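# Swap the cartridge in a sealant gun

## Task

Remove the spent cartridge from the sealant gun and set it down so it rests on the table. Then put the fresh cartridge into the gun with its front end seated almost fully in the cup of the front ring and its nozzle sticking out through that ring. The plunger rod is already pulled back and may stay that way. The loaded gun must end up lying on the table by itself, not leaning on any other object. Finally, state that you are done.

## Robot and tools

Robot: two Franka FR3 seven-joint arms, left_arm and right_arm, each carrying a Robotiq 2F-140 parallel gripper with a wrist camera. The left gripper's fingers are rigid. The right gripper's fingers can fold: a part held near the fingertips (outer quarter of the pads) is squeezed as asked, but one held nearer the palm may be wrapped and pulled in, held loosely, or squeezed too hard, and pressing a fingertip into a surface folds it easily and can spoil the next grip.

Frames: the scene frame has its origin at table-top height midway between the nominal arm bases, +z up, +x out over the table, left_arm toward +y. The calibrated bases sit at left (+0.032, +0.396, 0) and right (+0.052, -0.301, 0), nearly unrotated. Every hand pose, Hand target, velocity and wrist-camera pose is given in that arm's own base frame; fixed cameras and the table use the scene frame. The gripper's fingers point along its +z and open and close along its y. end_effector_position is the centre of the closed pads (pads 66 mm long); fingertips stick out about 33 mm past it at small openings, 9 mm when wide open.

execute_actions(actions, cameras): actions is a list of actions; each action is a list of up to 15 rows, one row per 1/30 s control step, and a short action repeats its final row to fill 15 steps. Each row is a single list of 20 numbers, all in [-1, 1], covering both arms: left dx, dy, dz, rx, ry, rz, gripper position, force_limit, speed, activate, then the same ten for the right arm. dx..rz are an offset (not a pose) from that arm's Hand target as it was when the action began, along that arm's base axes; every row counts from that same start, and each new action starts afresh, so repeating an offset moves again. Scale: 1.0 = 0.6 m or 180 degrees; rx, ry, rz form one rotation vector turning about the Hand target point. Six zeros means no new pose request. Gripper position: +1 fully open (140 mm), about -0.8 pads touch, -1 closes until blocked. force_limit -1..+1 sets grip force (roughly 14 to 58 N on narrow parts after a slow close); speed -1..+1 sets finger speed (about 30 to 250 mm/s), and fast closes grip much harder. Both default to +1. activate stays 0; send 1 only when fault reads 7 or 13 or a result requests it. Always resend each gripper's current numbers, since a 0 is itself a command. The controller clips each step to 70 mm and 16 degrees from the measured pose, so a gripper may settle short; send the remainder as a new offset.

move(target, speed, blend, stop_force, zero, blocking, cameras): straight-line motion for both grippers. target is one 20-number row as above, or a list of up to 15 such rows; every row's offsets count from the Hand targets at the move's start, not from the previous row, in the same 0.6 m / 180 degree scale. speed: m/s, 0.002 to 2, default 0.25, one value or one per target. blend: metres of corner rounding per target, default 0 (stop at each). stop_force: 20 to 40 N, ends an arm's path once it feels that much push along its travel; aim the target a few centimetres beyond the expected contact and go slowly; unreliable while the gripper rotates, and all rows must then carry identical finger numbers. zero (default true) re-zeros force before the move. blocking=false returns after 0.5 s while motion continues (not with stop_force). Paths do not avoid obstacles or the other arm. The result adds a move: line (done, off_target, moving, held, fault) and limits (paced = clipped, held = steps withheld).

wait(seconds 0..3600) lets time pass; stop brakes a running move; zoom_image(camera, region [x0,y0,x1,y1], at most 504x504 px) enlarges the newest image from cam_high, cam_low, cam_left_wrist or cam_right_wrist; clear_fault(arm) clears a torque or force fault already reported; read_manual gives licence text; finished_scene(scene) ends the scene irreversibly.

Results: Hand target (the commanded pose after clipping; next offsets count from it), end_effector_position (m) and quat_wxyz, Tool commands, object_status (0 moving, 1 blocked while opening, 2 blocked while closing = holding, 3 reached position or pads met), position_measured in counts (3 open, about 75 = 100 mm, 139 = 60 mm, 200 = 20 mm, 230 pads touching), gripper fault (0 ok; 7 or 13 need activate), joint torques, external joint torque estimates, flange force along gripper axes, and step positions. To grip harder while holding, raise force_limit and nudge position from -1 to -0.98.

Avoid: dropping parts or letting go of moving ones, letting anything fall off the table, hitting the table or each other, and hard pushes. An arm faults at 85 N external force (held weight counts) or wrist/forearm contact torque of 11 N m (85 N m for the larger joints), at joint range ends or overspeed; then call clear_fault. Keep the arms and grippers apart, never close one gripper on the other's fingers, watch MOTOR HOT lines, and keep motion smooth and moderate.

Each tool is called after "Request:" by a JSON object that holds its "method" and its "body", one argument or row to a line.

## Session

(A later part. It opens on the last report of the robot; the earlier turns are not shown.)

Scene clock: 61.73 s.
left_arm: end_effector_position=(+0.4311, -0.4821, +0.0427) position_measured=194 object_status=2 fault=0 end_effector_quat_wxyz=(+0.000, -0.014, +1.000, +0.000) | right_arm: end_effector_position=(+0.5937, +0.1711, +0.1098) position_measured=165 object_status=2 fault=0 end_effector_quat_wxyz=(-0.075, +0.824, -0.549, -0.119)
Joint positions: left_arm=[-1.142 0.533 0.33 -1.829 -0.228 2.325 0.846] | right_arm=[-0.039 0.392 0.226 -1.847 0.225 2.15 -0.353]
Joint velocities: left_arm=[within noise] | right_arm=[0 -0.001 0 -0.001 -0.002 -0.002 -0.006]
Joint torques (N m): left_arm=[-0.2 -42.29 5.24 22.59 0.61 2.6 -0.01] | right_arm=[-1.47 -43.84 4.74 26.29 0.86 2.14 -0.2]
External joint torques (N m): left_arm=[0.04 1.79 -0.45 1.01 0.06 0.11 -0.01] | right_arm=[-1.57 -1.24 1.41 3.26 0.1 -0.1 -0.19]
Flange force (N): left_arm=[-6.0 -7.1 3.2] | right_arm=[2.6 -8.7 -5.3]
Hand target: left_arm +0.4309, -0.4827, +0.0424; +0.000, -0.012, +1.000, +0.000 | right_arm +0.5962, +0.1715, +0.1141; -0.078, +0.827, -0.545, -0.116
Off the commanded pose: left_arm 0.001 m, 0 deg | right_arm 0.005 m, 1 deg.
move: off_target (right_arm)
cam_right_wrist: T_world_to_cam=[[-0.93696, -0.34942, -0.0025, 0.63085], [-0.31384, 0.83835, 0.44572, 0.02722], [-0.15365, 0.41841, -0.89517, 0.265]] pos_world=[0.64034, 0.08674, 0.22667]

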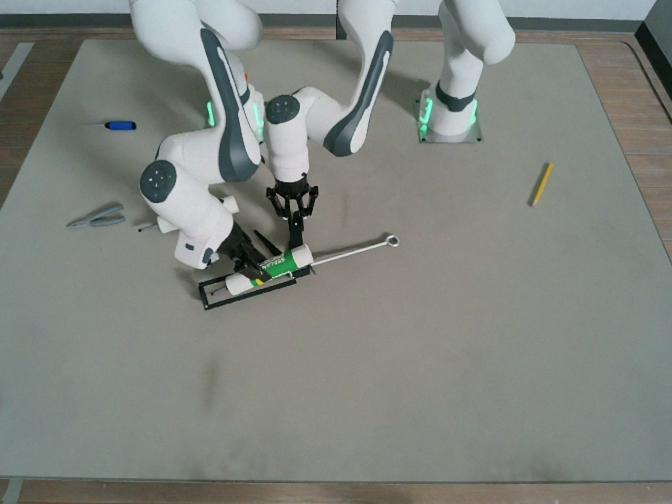

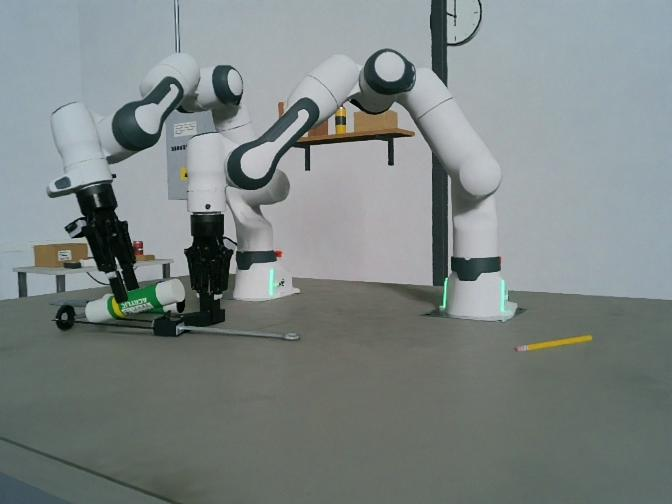

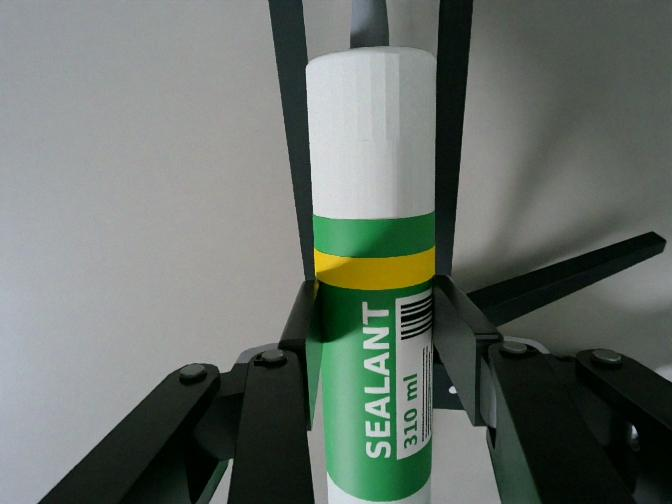

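Request:
{"method": "move", "body": {
  "target": [0,0,0,0,0,0,-1,0,-1,0, 0.003,-0.0197,-0.0022,0,0,0.005,-1,0,-1,0],
  "speed": 0.05,
  "cameras": ["cam_high","cam_low","cam_right_wrist"]
}}

Request:
{"method": "zoom_image", "body": {
  "camera": "cam_low",
  "region": [45, 295, 95, 335]
}}

Request:
{"method": "zoom_image", "body": {
  "camera": "cam_high",
  "region": [190, 265, 250, 315]
}}

Request:
{"method": "zoom_image", "body": {
  "camera": "cam_right_wrist",
  "region": [240, 0, 500, 140]
}}

Scene clock: 63.67 s.
left_arm: end_effector_position=(+0.4311, -0.4821, +0.0427) position_measured=194 object_status=2 fault=0 end_effector_quat_wxyz=(+0.000, -0.014, +1.000, +0.000) | right_arm: end_effector_position=(+0.5954, +0.1596, +0.1085) position_measured=165 object_status=2 fault=0 end_effector_quat_wxyz=(-0.075, +0.828, -0.542, -0.119)
Joint positions: left_arm=[-1.142 0.533 0.33 -1.829 -0.228 2.325 0.846] | right_arm=[-0.056 0.398 0.225 -1.841 0.219 2.14 -0.383]
Joint velocities: left_arm=[within noise] | right_arm=[0 0.001 0 0.001 0 0.001 -0.007]
Joint torques (N m): left_arm=[-0.19 -42.29 5.23 22.59 0.6 2.6 -0.02] | right_arm=[-1.75 -43.82 4.84 26.32 0.89 2.07 -0.07]
External joint torques (N m): left_arm=[-0.12 1.69 -0.58 1.07 0.04 0.12 -0.02] | right_arm=[-1.59 -1.17 1.7 3.32 0.13 -0.16 -0.06]
Flange force (N): left_arm=[-5.7 -7.2 3.0] | right_arm=[2.7 -9.3 -5.5]
Hand target: left_arm +0.4309, -0.4827, +0.0424; +0.000, -0.012, +1.000, +0.000 | right_arm +0.5980, +0.1597, +0.1127; -0.077, +0.831, -0.538, -0.116
Off the commanded pose: left_arm 0.001 m, 0 deg | right_arm 0.005 m, 1 deg.
move: off_target (right_arm)
cam_right_wrist: T_world_to_cam=[[-0.93119, -0.36453, -0.00258, 0.62747], [-0.32738, 0.83313, 0.44578, 0.04685], [-0.16035, 0.41595, -0.89514, 0.2734]] pos_world=[0.64347, 0.07597, 0.22547]

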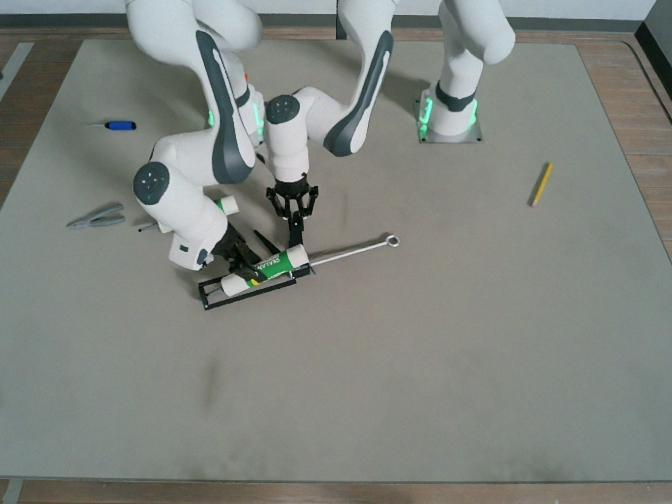

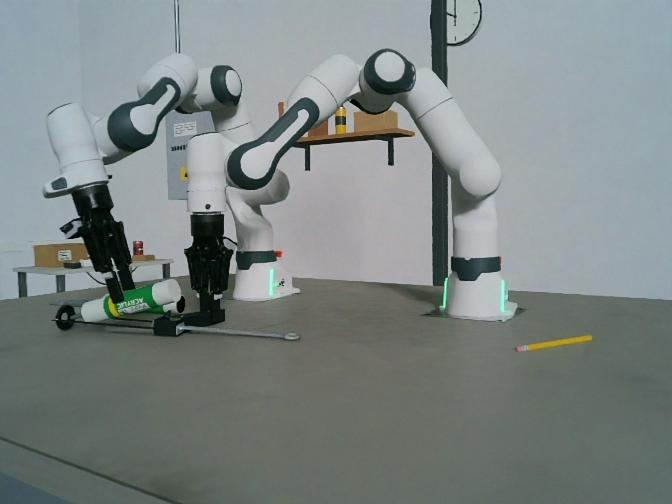

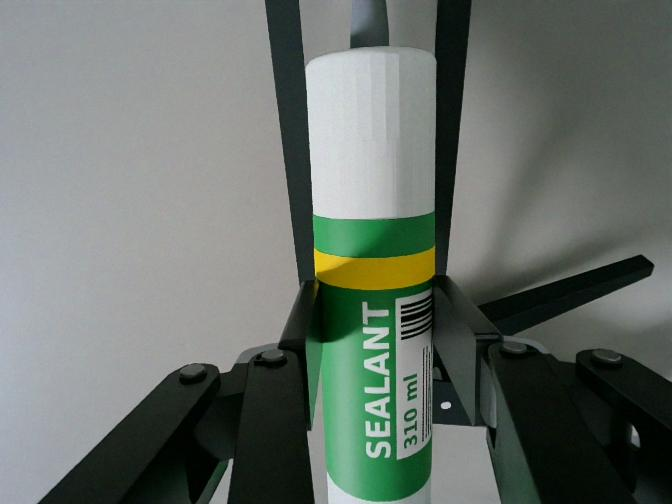

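Scaled by 10.080.

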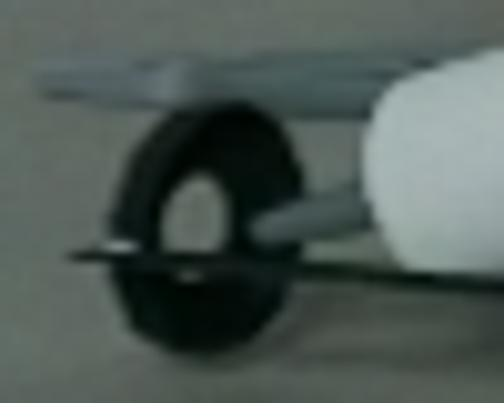

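Scaled by 8.400.

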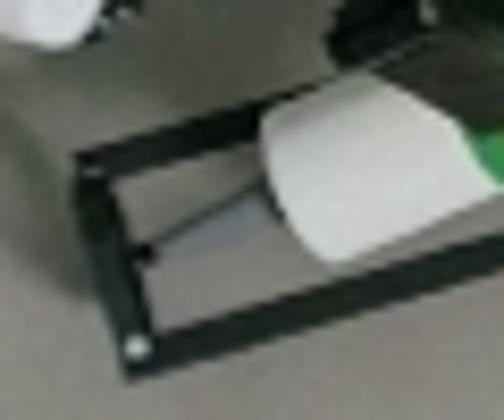

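Scaled by 1.938.

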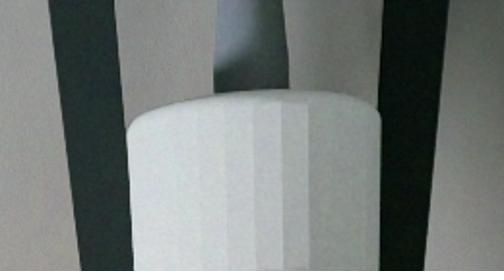

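Request:
{"method": "move", "body": {
  "target": [0,0,0,0,0,0,-1,0,-1,0, 0.0077,-0.0175,0,0,0,0,-1,0,-1,0],
  "speed": 0.05,
  "cameras": ["cam_high","cam_low","cam_right_wrist"]
}}

Request:
{"method": "zoom_image", "body": {
  "camera": "cam_low",
  "region": [45, 295, 95, 335]
}}

Request:
{"method": "zoom_image", "body": {
  "camera": "cam_high",
  "region": [180, 265, 240, 315]
}}

Scene clock: 64.80 s.
left_arm: end_effector_position=(+0.4311, -0.4821, +0.0427) position_measured=194 object_status=2 fault=0 end_effector_quat_wxyz=(+0.000, -0.014, +1.000, +0.000) | right_arm: end_effector_position=(+0.6001, +0.1491, +0.1085) position_measured=165 object_status=2 fault=0 end_effector_quat_wxyz=(-0.075, +0.828, -0.542, -0.119)
Joint positions: left_arm=[-1.142 0.533 0.33 -1.829 -0.228 2.325 0.846] | right_arm=[-0.07 0.407 0.222 -1.826 0.216 2.13 -0.398]
Joint velocities: left_arm=[within noise] | right_arm=[0 -0.001 0.001 -0.001 0 -0.001 -0.004]
Joint torques (N m): left_arm=[-0.2 -42.3 5.26 22.64 0.61 2.6 0.01] | right_arm=[-1.68 -44.25 4.73 26.36 0.86 2.06 -0.08]
External joint torques (N m): left_arm=[0.1 1.83 -0.38 0.97 0.06 0.1 0.01] | right_arm=[-1.71 -1.09 1.41 3.24 0.08 -0.17 -0.07]
Flange force (N): left_arm=[-6.1 -7.0 3.2] | right_arm=[3.2 -9.2 -5.5]
Hand target: left_arm +0.4309, -0.4827, +0.0424; +0.000, -0.012, +1.000, +0.000 | right_arm +0.6026, +0.1492, +0.1127; -0.077, +0.831, -0.538, -0.116
Off the commanded pose: left_arm 0.001 m, 0 deg | right_arm 0.005 m, 1 deg.
move: off_target (right_arm)
cam_right_wrist: T_world_to_cam=[[-0.93119, -0.36451, -0.0029, 0.62809], [-0.32746, 0.83299, 0.44598, 0.05716], [-0.16015, 0.41624, -0.89504, 0.27835]] pos_world=[0.64817, 0.06547, 0.22547]

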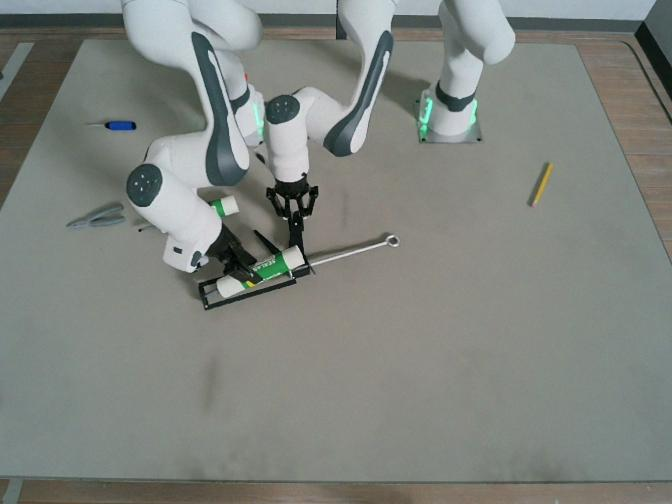

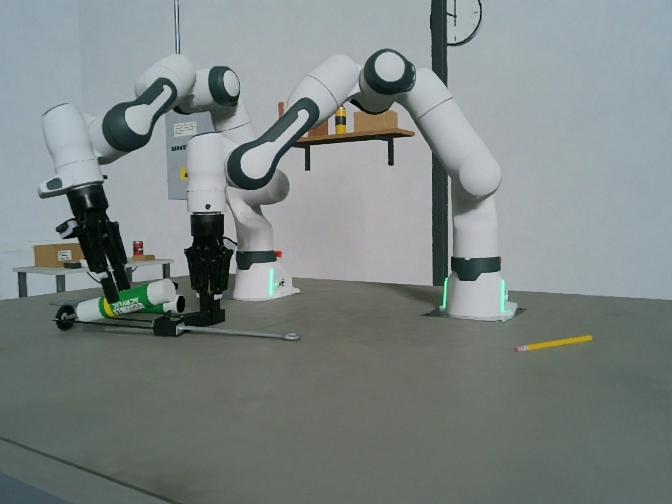

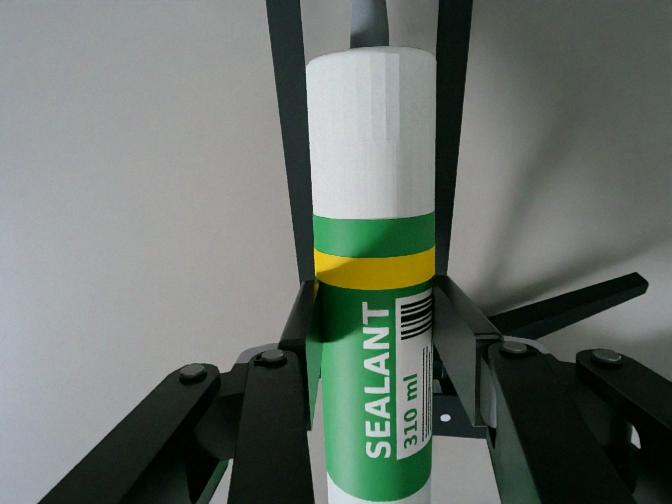

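Scaled by 10.080.

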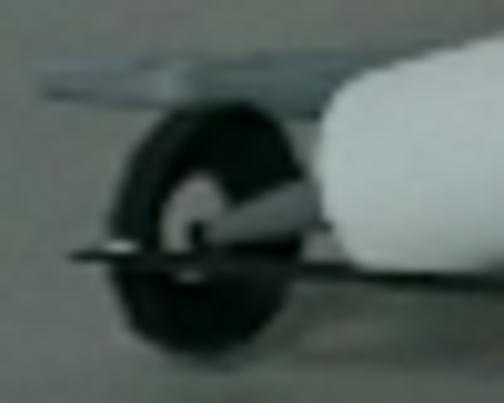

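Scaled by 8.400.

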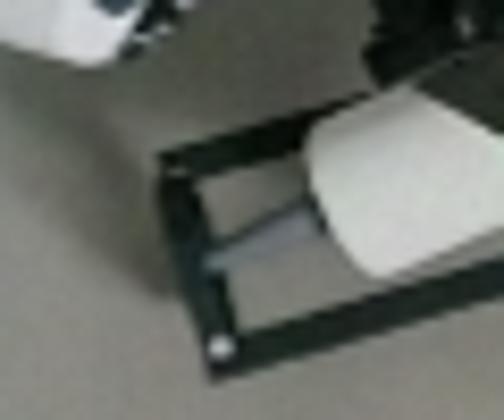

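Request:
{"method": "move", "body": {
  "target": [0,0,0,0,0,0,-1,0,-1,0, 0.0096,-0.0220,-0.0070,0,0,0,-1,0,-1,0],
  "speed": 0.05,
  "cameras": ["cam_high","cam_low","cam_right_wrist"]
}}

Request:
{"method": "zoom_image", "body": {
  "camera": "cam_low",
  "region": [45, 295, 95, 335]
}}

Request:
{"method": "zoom_image", "body": {
  "camera": "cam_high",
  "region": [180, 265, 240, 315]
}}

Scene clock: 65.97 s.
left_arm: end_effector_position=(+0.4311, -0.4821, +0.0427) position_measured=194 object_status=2 fault=0 end_effector_quat_wxyz=(+0.000, -0.014, +1.000, +0.000) | right_arm: end_effector_position=(+0.6058, +0.1359, +0.1042) position_measured=165 object_status=2 fault=0 end_effector_quat_wxyz=(-0.075, +0.828, -0.542, -0.119)
Joint positions: left_arm=[-1.142 0.533 0.33 -1.829 -0.228 2.325 0.846] | right_arm=[-0.087 0.425 0.217 -1.808 0.211 2.125 -0.417]
Joint velocities: left_arm=[within noise] | right_arm=[0 0 0 0 0.002 0 -0.006]
Joint torques (N m): left_arm=[-0.2 -42.28 5.24 22.59 0.6 2.61 -0.02] | right_arm=[-1.65 -44.82 4.96 26.32 0.85 1.98 -0.18]
External joint torques (N m): left_arm=[-0.06 1.64 -0.5 1.09 0.05 0.13 -0.02] | right_arm=[-1.72 -1.15 1.51 3.22 0.07 -0.24 -0.17]
Flange force (N): left_arm=[-5.7 -7.1 2.9] | right_arm=[3.5 -9.0 -5.7]
Hand target: left_arm +0.4309, -0.4827, +0.0424; +0.000, -0.012, +1.000, +0.000 | right_arm +0.6084, +0.1360, +0.1085; -0.077, +0.831, -0.538, -0.116
Off the commanded pose: left_arm 0.001 m, 0 deg | right_arm 0.005 m, 1 deg.
move: off_target (right_arm)
cam_right_wrist: T_world_to_cam=[[-0.93124, -0.3644, -0.00274, 0.62856], [-0.32727, 0.83303, 0.44605, 0.0718], [-0.16026, 0.41628, -0.895, 0.28097]] pos_world=[0.65387, 0.05227, 0.22117]

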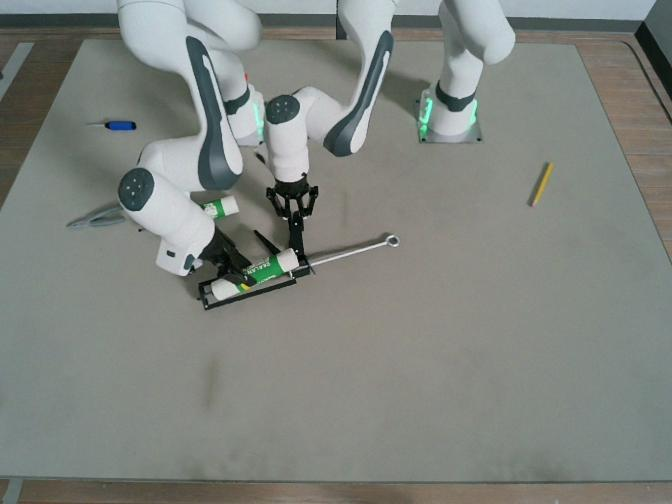

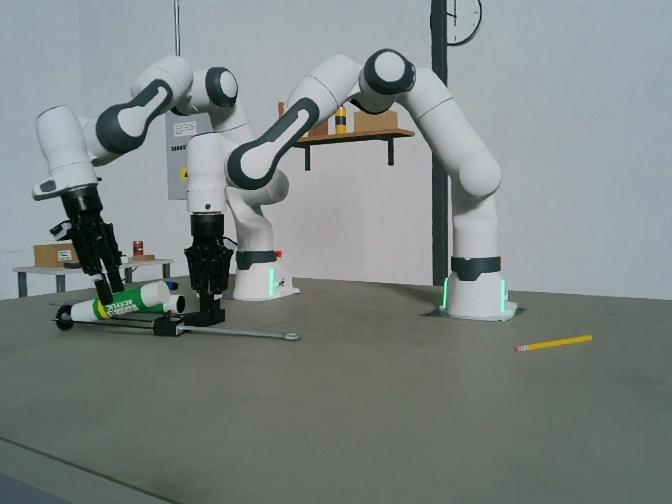

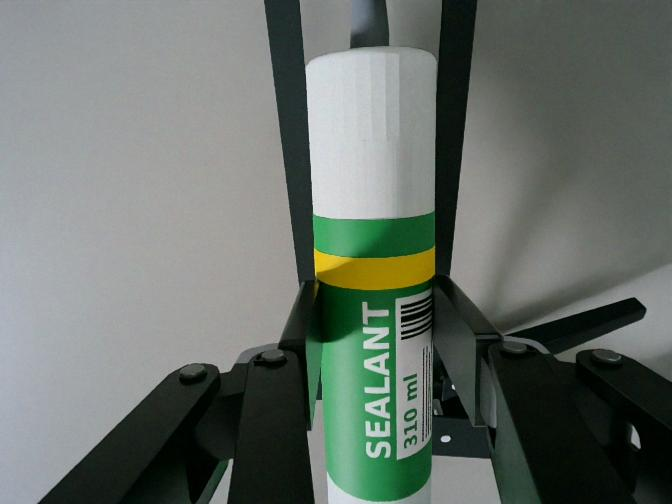

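Scaled by 10.080.

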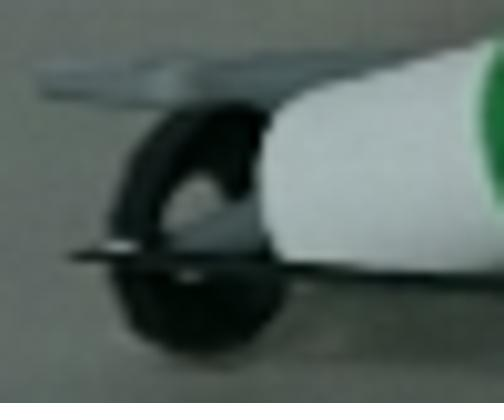

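Scaled by 8.400.

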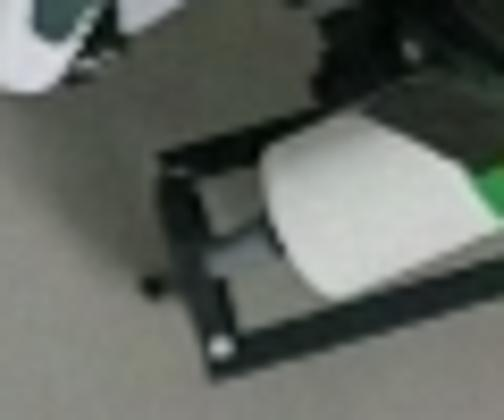

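Request:
{"method": "move", "body": {
  "target": [0,0,0,0,0,0,-1,0,-1,0, 0.0112,-0.0257,-0.0098,0,0,0,-1,0,-1,0],
  "speed": 0.05,
  "cameras": ["cam_high","cam_low","cam_right_wrist"]
}}

Request:
{"method": "zoom_image", "body": {
  "camera": "cam_low",
  "region": [45, 290, 95, 335]
}}

Request:
{"method": "zoom_image", "body": {
  "camera": "cam_right_wrist",
  "region": [250, 0, 490, 120]
}}

Scene clock: 67.77 s.
left_arm: end_effector_position=(+0.4311, -0.4821, +0.0427) position_measured=194 object_status=2 fault=0 end_effector_quat_wxyz=(+0.000, -0.014, +1.000, +0.000) | right_arm: end_effector_position=(+0.6126, +0.1205, +0.0984) position_measured=165 object_status=2 fault=0 end_effector_quat_wxyz=(-0.075, +0.828, -0.542, -0.119)
Joint positions: left_arm=[-1.142 0.533 0.33 -1.829 -0.228 2.325 0.846] | right_arm=[-0.105 0.448 0.212 -1.787 0.205 2.121 -0.438]
Joint velocities: left_arm=[within noise] | right_arm=[0 0.001 0 0 0 0 -0.007]
Joint torques (N m): left_arm=[-0.22 -42.28 5.24 22.41 0.63 2.49 -0.01] | right_arm=[-1.68 -45.51 5.15 26.26 0.87 2 -0.15]
External joint torques (N m): left_arm=[-0.19 1.67 -0.6 0.93 0.07 0.02 -0.01] | right_arm=[-1.85 -1.2 1.53 3.25 0.09 -0.19 -0.14]
Flange force (N): left_arm=[-5.3 -6.8 2.8] | right_arm=[3.9 -8.9 -5.7]
Hand target: left_arm +0.4309, -0.4827, +0.0424; +0.000, -0.012, +1.000, +0.000 | right_arm +0.6151, +0.1206, +0.1027; -0.077, +0.831, -0.538, -0.116
Off the commanded pose: left_arm 0.001 m, 0 deg | right_arm 0.005 m, 1 deg.
move: off_target (right_arm)
cam_right_wrist: T_world_to_cam=[[-0.93125, -0.36438, -0.00277, 0.62918], [-0.32726, 0.83299, 0.44613, 0.08943], [-0.16025, 0.41636, -0.89497, 0.28316]] pos_world=[0.66057, 0.03687, 0.21527]

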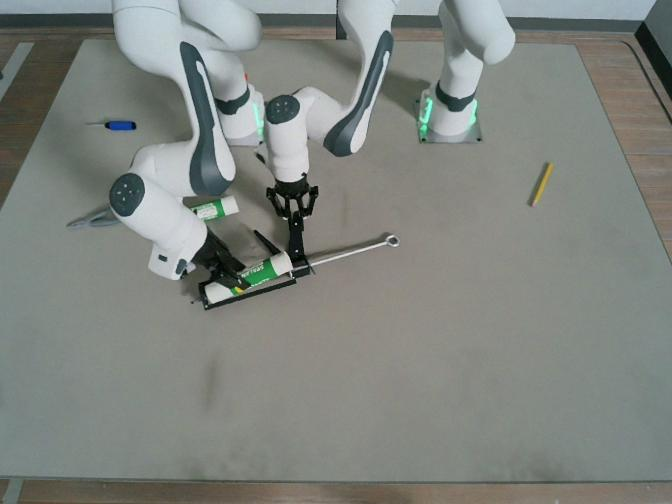

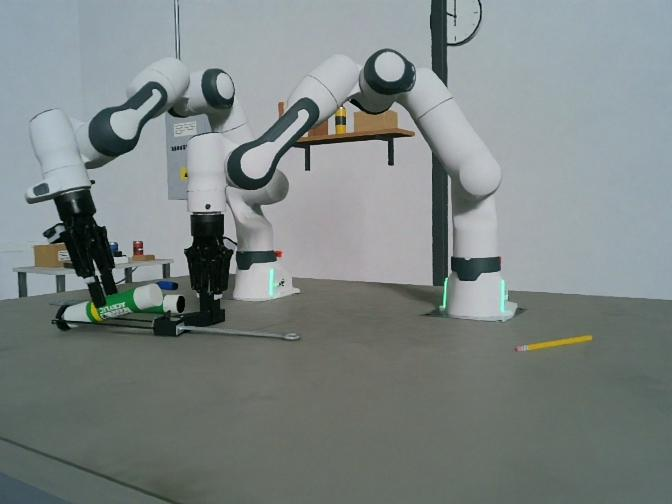

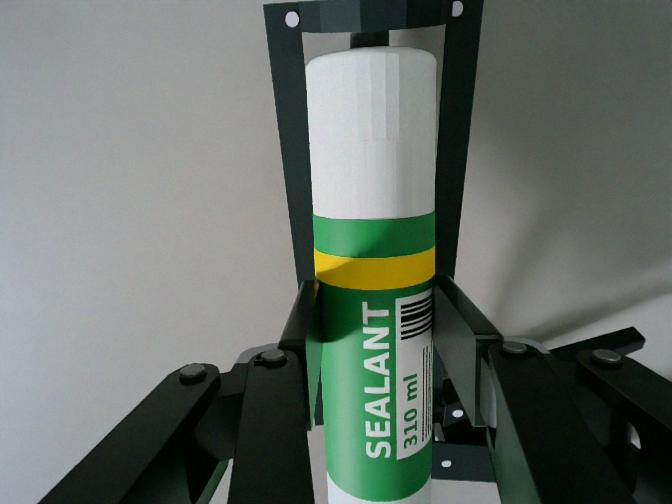

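Scaled by 10.080.

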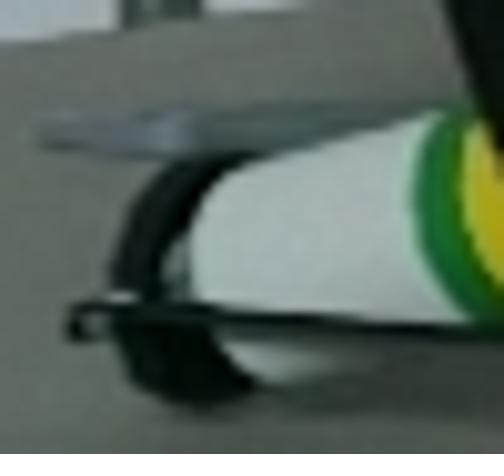

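Scaled by 2.100.

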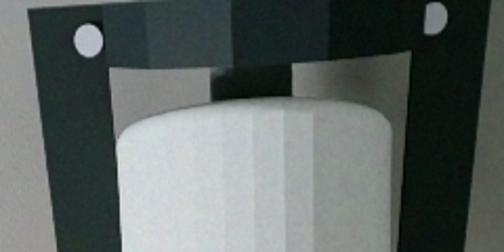

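Request:
{"method": "move", "body": {
  "target": [0,0,0,0,0,0,-1,0,-1,0,0.00255,-0.00587,-0.00233,0,0,0,-1,0,-1,0],
  "speed": 0.04,
  "cameras": ["cam_low","cam_right_wrist"]
}}

Request:
{"method": "zoom_image", "body": {
  "camera": "cam_right_wrist",
  "region": [250, 0, 490, 120]
}}

Request:
{"method": "zoom_image", "body": {
  "camera": "cam_low",
  "region": [45, 290, 95, 335]
}}

Scene clock: 69.07 s.
left_arm: end_effector_position=(+0.4311, -0.4821, +0.0427) position_measured=194 object_status=2 fault=0 end_effector_quat_wxyz=(+0.000, -0.014, +1.000, +0.000) | right_arm: end_effector_position=(+0.6139, +0.1179, +0.0972) position_measured=165 object_status=2 fault=0 end_effector_quat_wxyz=(-0.075, +0.829, -0.542, -0.119)
Joint positions: left_arm=[-1.142 0.533 0.33 -1.829 -0.228 2.325 0.846] | right_arm=[-0.109 0.453 0.211 -1.782 0.204 2.119 -0.444]
Joint velocities: left_arm=[within noise] | right_arm=[0 0 0 0.001 -0.001 0.001 -0.004]
Joint torques (N m): left_arm=[-0.19 -42.2 5.27 22.1 0.61 2.25 0.01] | right_arm=[-2.05 -45.53 4.75 26.53 0.93 2.04 -0.26]
External joint torques (N m): left_arm=[-0.26 1.78 -0.66 0.55 0.06 -0.23 0.01] | right_arm=[-2.07 -1.22 1.24 3.61 0.15 -0.14 -0.25]
Flange force (N): left_arm=[-4.6 -6.1 2.6] | right_arm=[4.8 -10.0 -6.1]
Hand target: left_arm +0.4309, -0.4827, +0.0424; +0.000, -0.012, +1.000, +0.000 | right_arm +0.6167, +0.1170, +0.1013; -0.077, +0.831, -0.538, -0.116
Off the commanded pose: left_arm 0.001 m, 0 deg | right_arm 0.005 m, 1 deg.
move: off_target (right_arm)
cam_right_wrist: T_world_to_cam=[[-0.93065, -0.36589, -0.0031, 0.62936], [-0.32867, 0.83219, 0.44658, 0.09353], [-0.16082, 0.41663, -0.89474, 0.28364]] pos_world=[0.66207, 0.03427, 0.21397]

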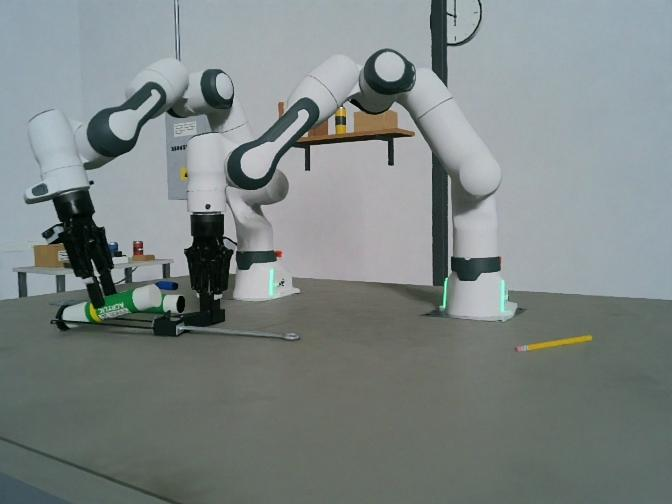

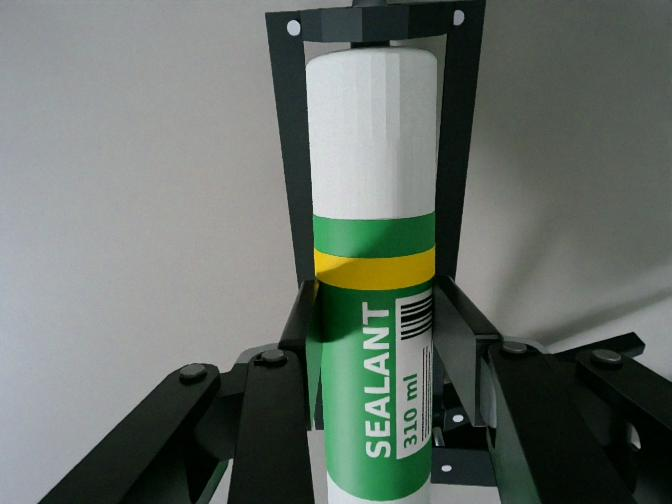

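Scaled by 2.100.

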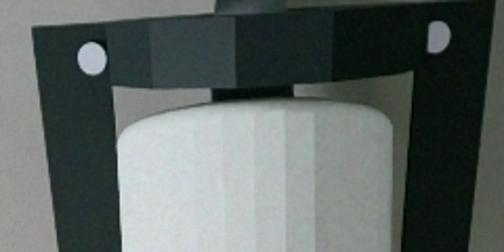

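Scaled by 10.080.

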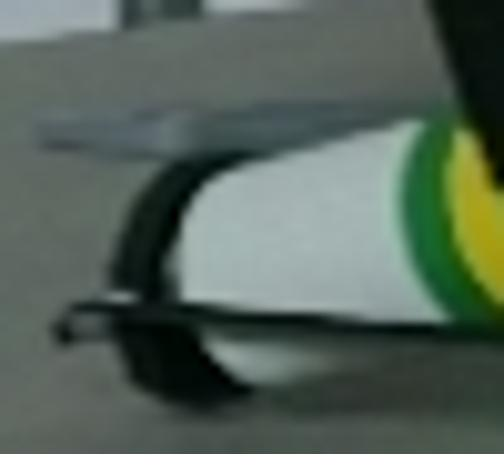

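Request:
{"method": "move", "body": {
  "target": [0,0,0,0,0,0,-1,0,-1,0,-0.0004,-0.0065,-0.0017,0,0,0,-1,0,-1,0],
  "speed": 0.04,
  "cameras": ["cam_low","cam_right_wrist"]
}}

Request:
{"method": "zoom_image", "body": {
  "camera": "cam_right_wrist",
  "region": [250, 0, 490, 120]
}}

Request:
{"method": "zoom_image", "body": {
  "camera": "cam_low",
  "region": [45, 290, 95, 335]
}}

Scene clock: 71.33 s.
left_arm: end_effector_position=(+0.4311, -0.4821, +0.0427) position_measured=194 object_status=2 fault=0 end_effector_quat_wxyz=(+0.000, -0.014, +1.000, +0.000) | right_arm: end_effector_position=(+0.6146, +0.1140, +0.0970) position_measured=165 object_status=2 fault=0 end_effector_quat_wxyz=(-0.075, +0.829, -0.542, -0.119)
Joint positions: left_arm=[-1.142 0.533 0.33 -1.829 -0.228 2.325 0.846] | right_arm=[-0.115 0.453 0.211 -1.782 0.204 2.119 -0.45]
Joint velocities: left_arm=[within noise] | right_arm=[-0.001 -0.001 0 0 -0.001 0 -0.005]
Joint torques (N m): left_arm=[-0.19 -42.27 5.26 22.32 0.56 2.46 0.02] | right_arm=[-1.8 -45.64 4.75 25.5 0.89 2.18 -0.18]
External joint torques (N m): left_arm=[-0.11 1.74 -0.54 0.79 0.01 -0.02 0.02] | right_arm=[-1.84 -1.34 1.22 2.58 0.11 0 -0.17]
Flange force (N): left_arm=[-5.2 -6.5 2.9] | right_arm=[3.0 -5.4 -4.7]
Hand target: left_arm +0.4309, -0.4827, +0.0424; +0.000, -0.012, +1.000, +0.000 | right_arm +0.6164, +0.1131, +0.1002; -0.077, +0.831, -0.538, -0.116
Off the commanded pose: left_arm 0.001 m, 0 deg | right_arm 0.004 m, 1 deg.
move: off_target (right_arm)
cam_right_wrist: T_world_to_cam=[[-0.93066, -0.36587, -0.00443, 0.62865], [-0.32925, 0.8321, 0.44633, 0.09751], [-0.15961, 0.41683, -0.89486, 0.28452]] pos_world=[0.66257, 0.03027, 0.21387]

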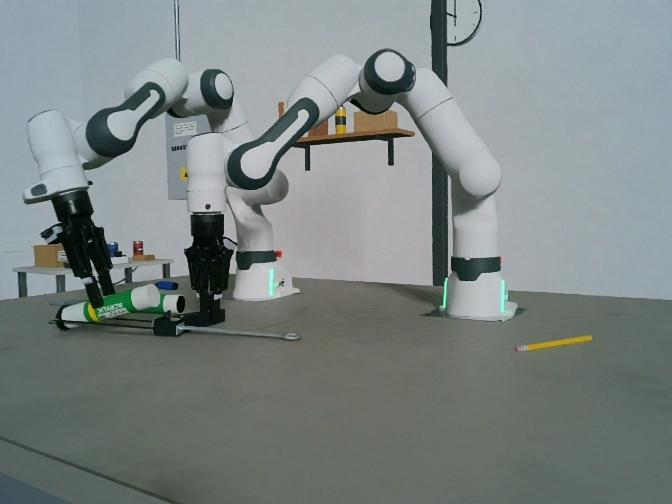

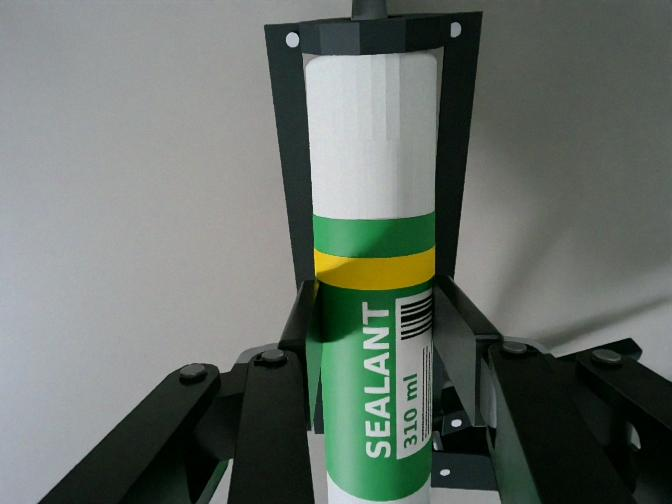

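Scaled by 2.100.

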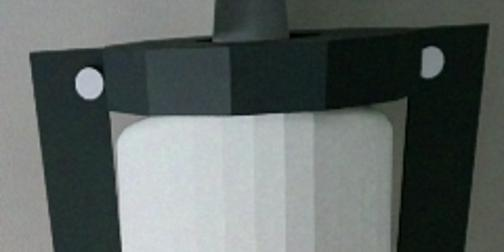

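Scaled by 10.080.

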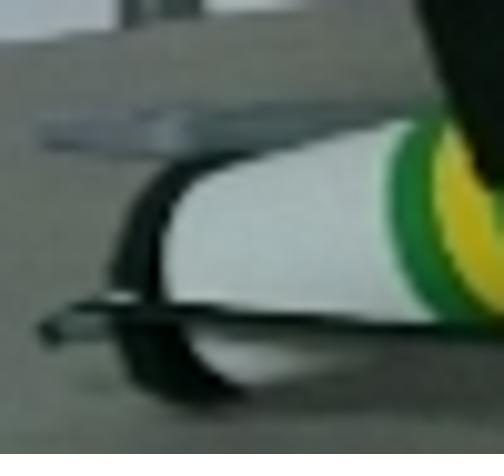

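Request:
{"method": "move", "body": {
  "target": [0,0,0,0,0,0,-1,0,-1,0,0.00225,-0.00765,-0.0028,0,0,0,-1,0,-1,0],
  "speed": 0.04,
  "cameras": ["cam_low","cam_right_wrist"]
}}

Request:
{"method": "zoom_image", "body": {
  "camera": "cam_right_wrist",
  "region": [250, 0, 490, 120]
}}

Request:
{"method": "zoom_image", "body": {
  "camera": "cam_low",
  "region": [45, 290, 95, 335]
}}

Scene clock: 73.97 s.
left_arm: end_effector_position=(+0.4311, -0.4821, +0.0427) position_measured=194 object_status=2 fault=0 end_effector_quat_wxyz=(+0.000, -0.014, +1.000, +0.000) | right_arm: end_effector_position=(+0.6151, +0.1094, +0.0947) position_measured=165 object_status=2 fault=0 end_effector_quat_wxyz=(-0.075, +0.829, -0.542, -0.119)
Joint positions: left_arm=[-1.142 0.533 0.33 -1.829 -0.228 2.325 0.846] | right_arm=[-0.121 0.458 0.21 -1.78 0.202 2.119 -0.456]
Joint velocities: left_arm=[within noise] | right_arm=[-0.002 -0.001 -0.001 0 -0.001 0 -0.005]
Joint torques (N m): left_arm=[-0.2 -42.2 5.27 22.05 0.56 2.35 -0.01] | right_arm=[-1.84 -45.54 4.76 25.91 0.99 2.07 -0.23]
External joint torques (N m): left_arm=[-0.29 1.54 -0.64 0.69 0.01 -0.1 -0.01] | right_arm=[-1.89 -1.06 1.19 2.97 0.2 -0.11 -0.22]
Flange force (N): left_arm=[-4.4 -6.0 2.4] | right_arm=[4.1 -7.8 -5.1]
Hand target: left_arm +0.4309, -0.4827, +0.0424; +0.000, -0.012, +1.000, +0.000 | right_arm +0.6178, +0.1086, +0.0986; -0.077, +0.831, -0.538, -0.116
Off the commanded pose: left_arm 0.001 m, 0 deg | right_arm 0.005 m, 1 deg.
move: off_target (right_arm)
cam_right_wrist: T_world_to_cam=[[-0.93071, -0.36576, -0.00318, 0.62732], [-0.32856, 0.83219, 0.44667, 0.10195], [-0.16073, 0.41676, -0.8947, 0.28514]] pos_world=[0.66317, 0.02577, 0.21157]

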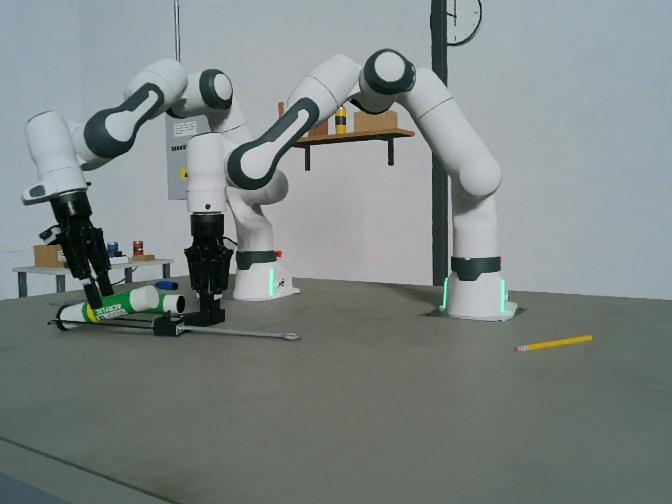

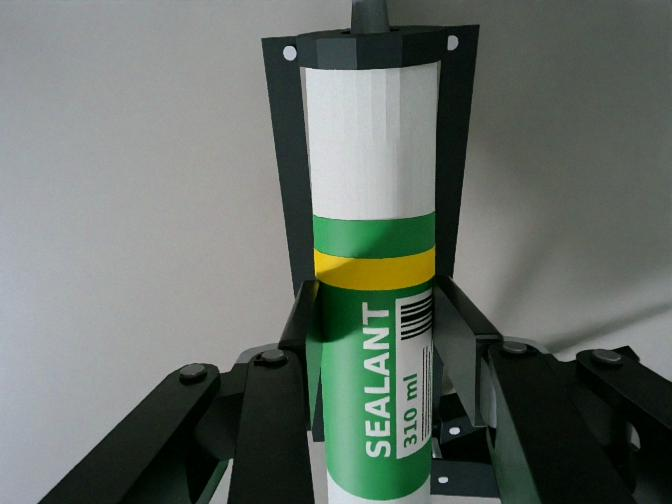

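Scaled by 2.100.

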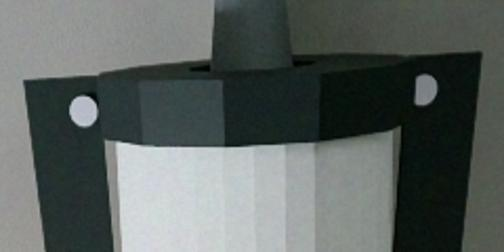

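Scaled by 10.080.

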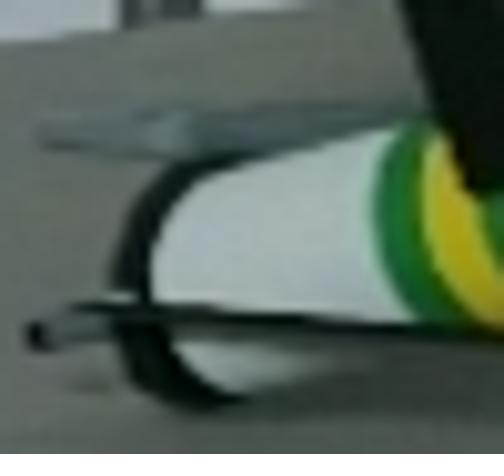

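Request:
{"method": "zoom_image", "body": {
  "camera": "cam_low",
  "region": [40, 270, 200, 350]
}}

Scaled by 3.150.

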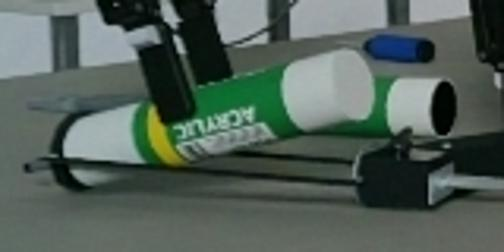

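Request:
{"method": "move", "body": {
  "target": [0,0,0,0,0,0,-1,0,-1,0,-0.0008,0.0018,-0.008,-0.01527,-0.00666,0,-1,0,-1,0],
  "speed": 0.04,
  "cameras": ["cam_low","cam_right_wrist"]
}}

Request:
{"method": "zoom_image", "body": {
  "camera": "cam_right_wrist",
  "region": [250, 0, 490, 120]
}}

Request:
{"method": "zoom_image", "body": {
  "camera": "cam_low",
  "region": [45, 290, 95, 335]
}}

Scene clock: 76.43 s.
left_arm: end_effector_position=(+0.4311, -0.4821, +0.0427) position_measured=194 object_status=2 fault=0 end_effector_quat_wxyz=(+0.000, -0.014, +1.000, +0.000) | right_arm: end_effector_position=(+0.6136, +0.1093, +0.0891) position_measured=165 object_status=2 fault=0 end_effector_quat_wxyz=(-0.061, +0.835, -0.538, -0.100)
Joint positions: left_arm=[-1.142 0.533 0.33 -1.829 -0.228 2.325 0.846] | right_arm=[-0.088 0.446 0.193 -1.808 0.163 2.157 -0.433]
Joint velocities: left_arm=[within noise] | right_arm=[0 0.001 0.001 -0.001 0.001 0.002 0.008]
Joint torques (N m): left_arm=[-0.19 -42.26 5.3 22.22 0.49 2.52 -0.02] | right_arm=[-1.04 -46.09 3.86 25.22 0.76 2.55 0.01]
External joint torques (N m): left_arm=[-0.29 1.61 -0.64 0.77 -0.06 0.04 -0.02] | right_arm=[-0.87 -1.95 0.82 2.39 0.05 0.28 0.02]
Flange force (N): left_arm=[-4.6 -6.2 2.9] | right_arm=[1.2 -3.6 -4.2]
Hand target: left_arm +0.4309, -0.4827, +0.0424; +0.000, -0.012, +1.000, +0.000 | right_arm +0.6173, +0.1096, +0.0938; -0.063, +0.834, -0.540, -0.094
Off the commanded pose: left_arm 0.001 m, 0 deg | right_arm 0.006 m, 1 deg.
move: off_target (right_arm)
cam_right_wrist: T_world_to_cam=[[-0.92558, -0.37854, -0.00403, 0.62424], [-0.34803, 0.84669, 0.40248, 0.11837], [-0.14895, 0.37393, -0.91542, 0.27923]] pos_world=[0.66057, 0.03166, 0.21049]

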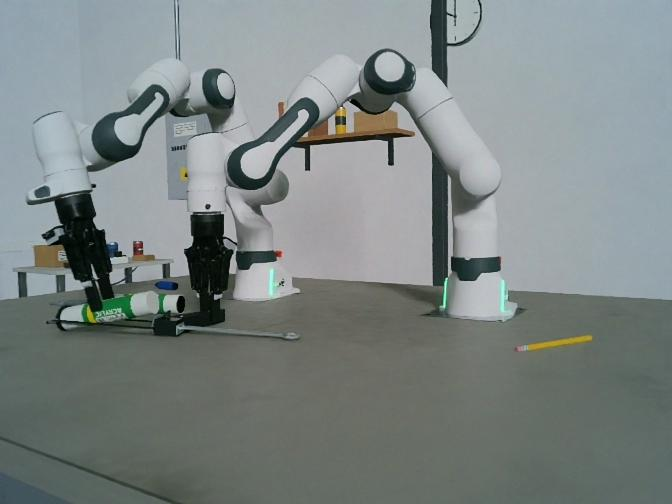

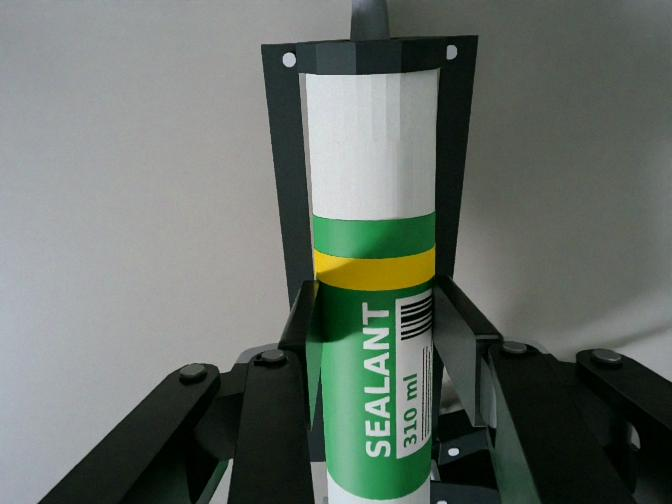

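Scaled by 2.100.

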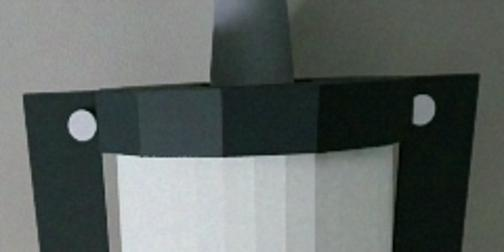

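Scaled by 10.080.

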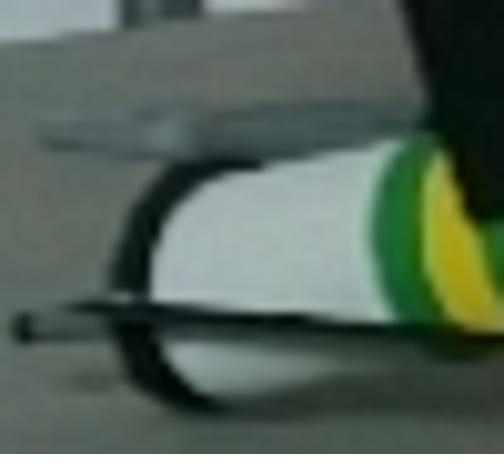

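Request:
{"method": "move", "body": {
  "target": [0,0,0,0,0,0,-1,0,-1,0,0.0008,0.0024,-0.005,-0.01247,-0.00544,0,-1,0,-1,0],
  "speed": 0.04,
  "cameras": ["cam_low","cam_right_wrist"]
}}

Request:
{"method": "zoom_image", "body": {
  "camera": "cam_right_wrist",
  "region": [250, 0, 490, 120]
}}

Request:
{"method": "zoom_image", "body": {
  "camera": "cam_low",
  "region": [40, 270, 200, 350]
}}

Scene clock: 78.13 s.
left_arm: end_effector_position=(+0.4311, -0.4821, +0.0427) position_measured=194 object_status=2 fault=0 end_effector_quat_wxyz=(+0.000, -0.014, +1.000, +0.000) | right_arm: end_effector_position=(+0.6137, +0.1110, +0.0858) position_measured=165 object_status=2 fault=0 end_effector_quat_wxyz=(-0.049, +0.837, -0.539, -0.083)
Joint positions: left_arm=[-1.142 0.533 0.33 -1.829 -0.228 2.325 0.846] | right_arm=[-0.052 0.436 0.174 -1.828 0.13 2.186 -0.398]
Joint velocities: left_arm=[within noise] | right_arm=[0 0 -0.001 0 0 0.002 0.005]
Joint torques (N m): left_arm=[-0.2 -42.29 5.25 22.5 0.55 2.58 -0.01] | right_arm=[-1.16 -46.11 3.32 25.24 0.61 2.82 0.23]
External joint torques (N m): left_arm=[-0.08 1.78 -0.54 0.92 -0.01 0.09 -0.01] | right_arm=[-1.21 -2.11 0.44 2.42 -0.07 0.46 0.23]
Flange force (N): left_arm=[-5.6 -6.9 3.2] | right_arm=[1.3 -3.2 -4.1]
Hand target: left_arm +0.4309, -0.4827, +0.0424; +0.000, -0.012, +1.000, +0.000 | right_arm +0.6178, +0.1111, +0.0908; -0.051, +0.836, -0.541, -0.077
Off the commanded pose: left_arm 0.001 m, 0 deg | right_arm 0.006 m, 1 deg.
move: off_target (right_arm)
cam_right_wrist: T_world_to_cam=[[-0.92522, -0.37941, -0.00397, 0.62483], [-0.35481, 0.86144, 0.36335, 0.12418], [-0.13444, 0.33759, -0.93164, 0.27213]] pos_world=[0.65875, 0.03822, 0.21089]

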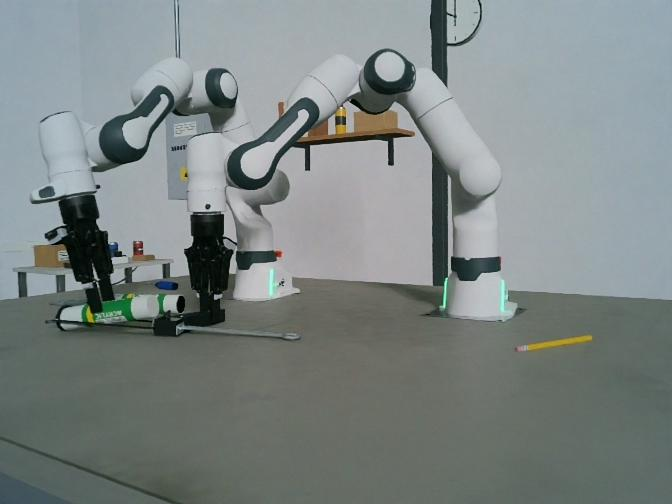

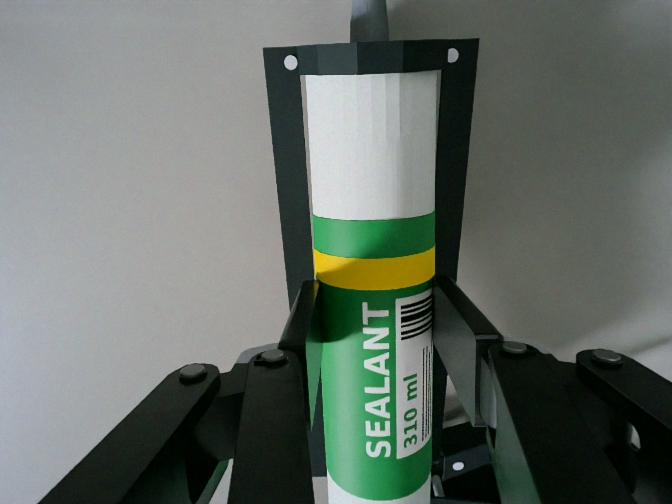

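Scaled by 2.100.

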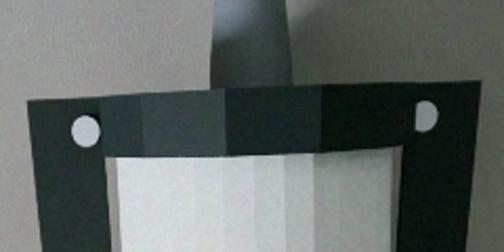

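Scaled by 3.150.

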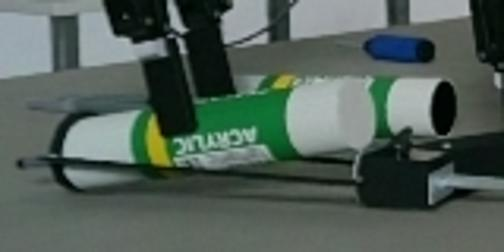

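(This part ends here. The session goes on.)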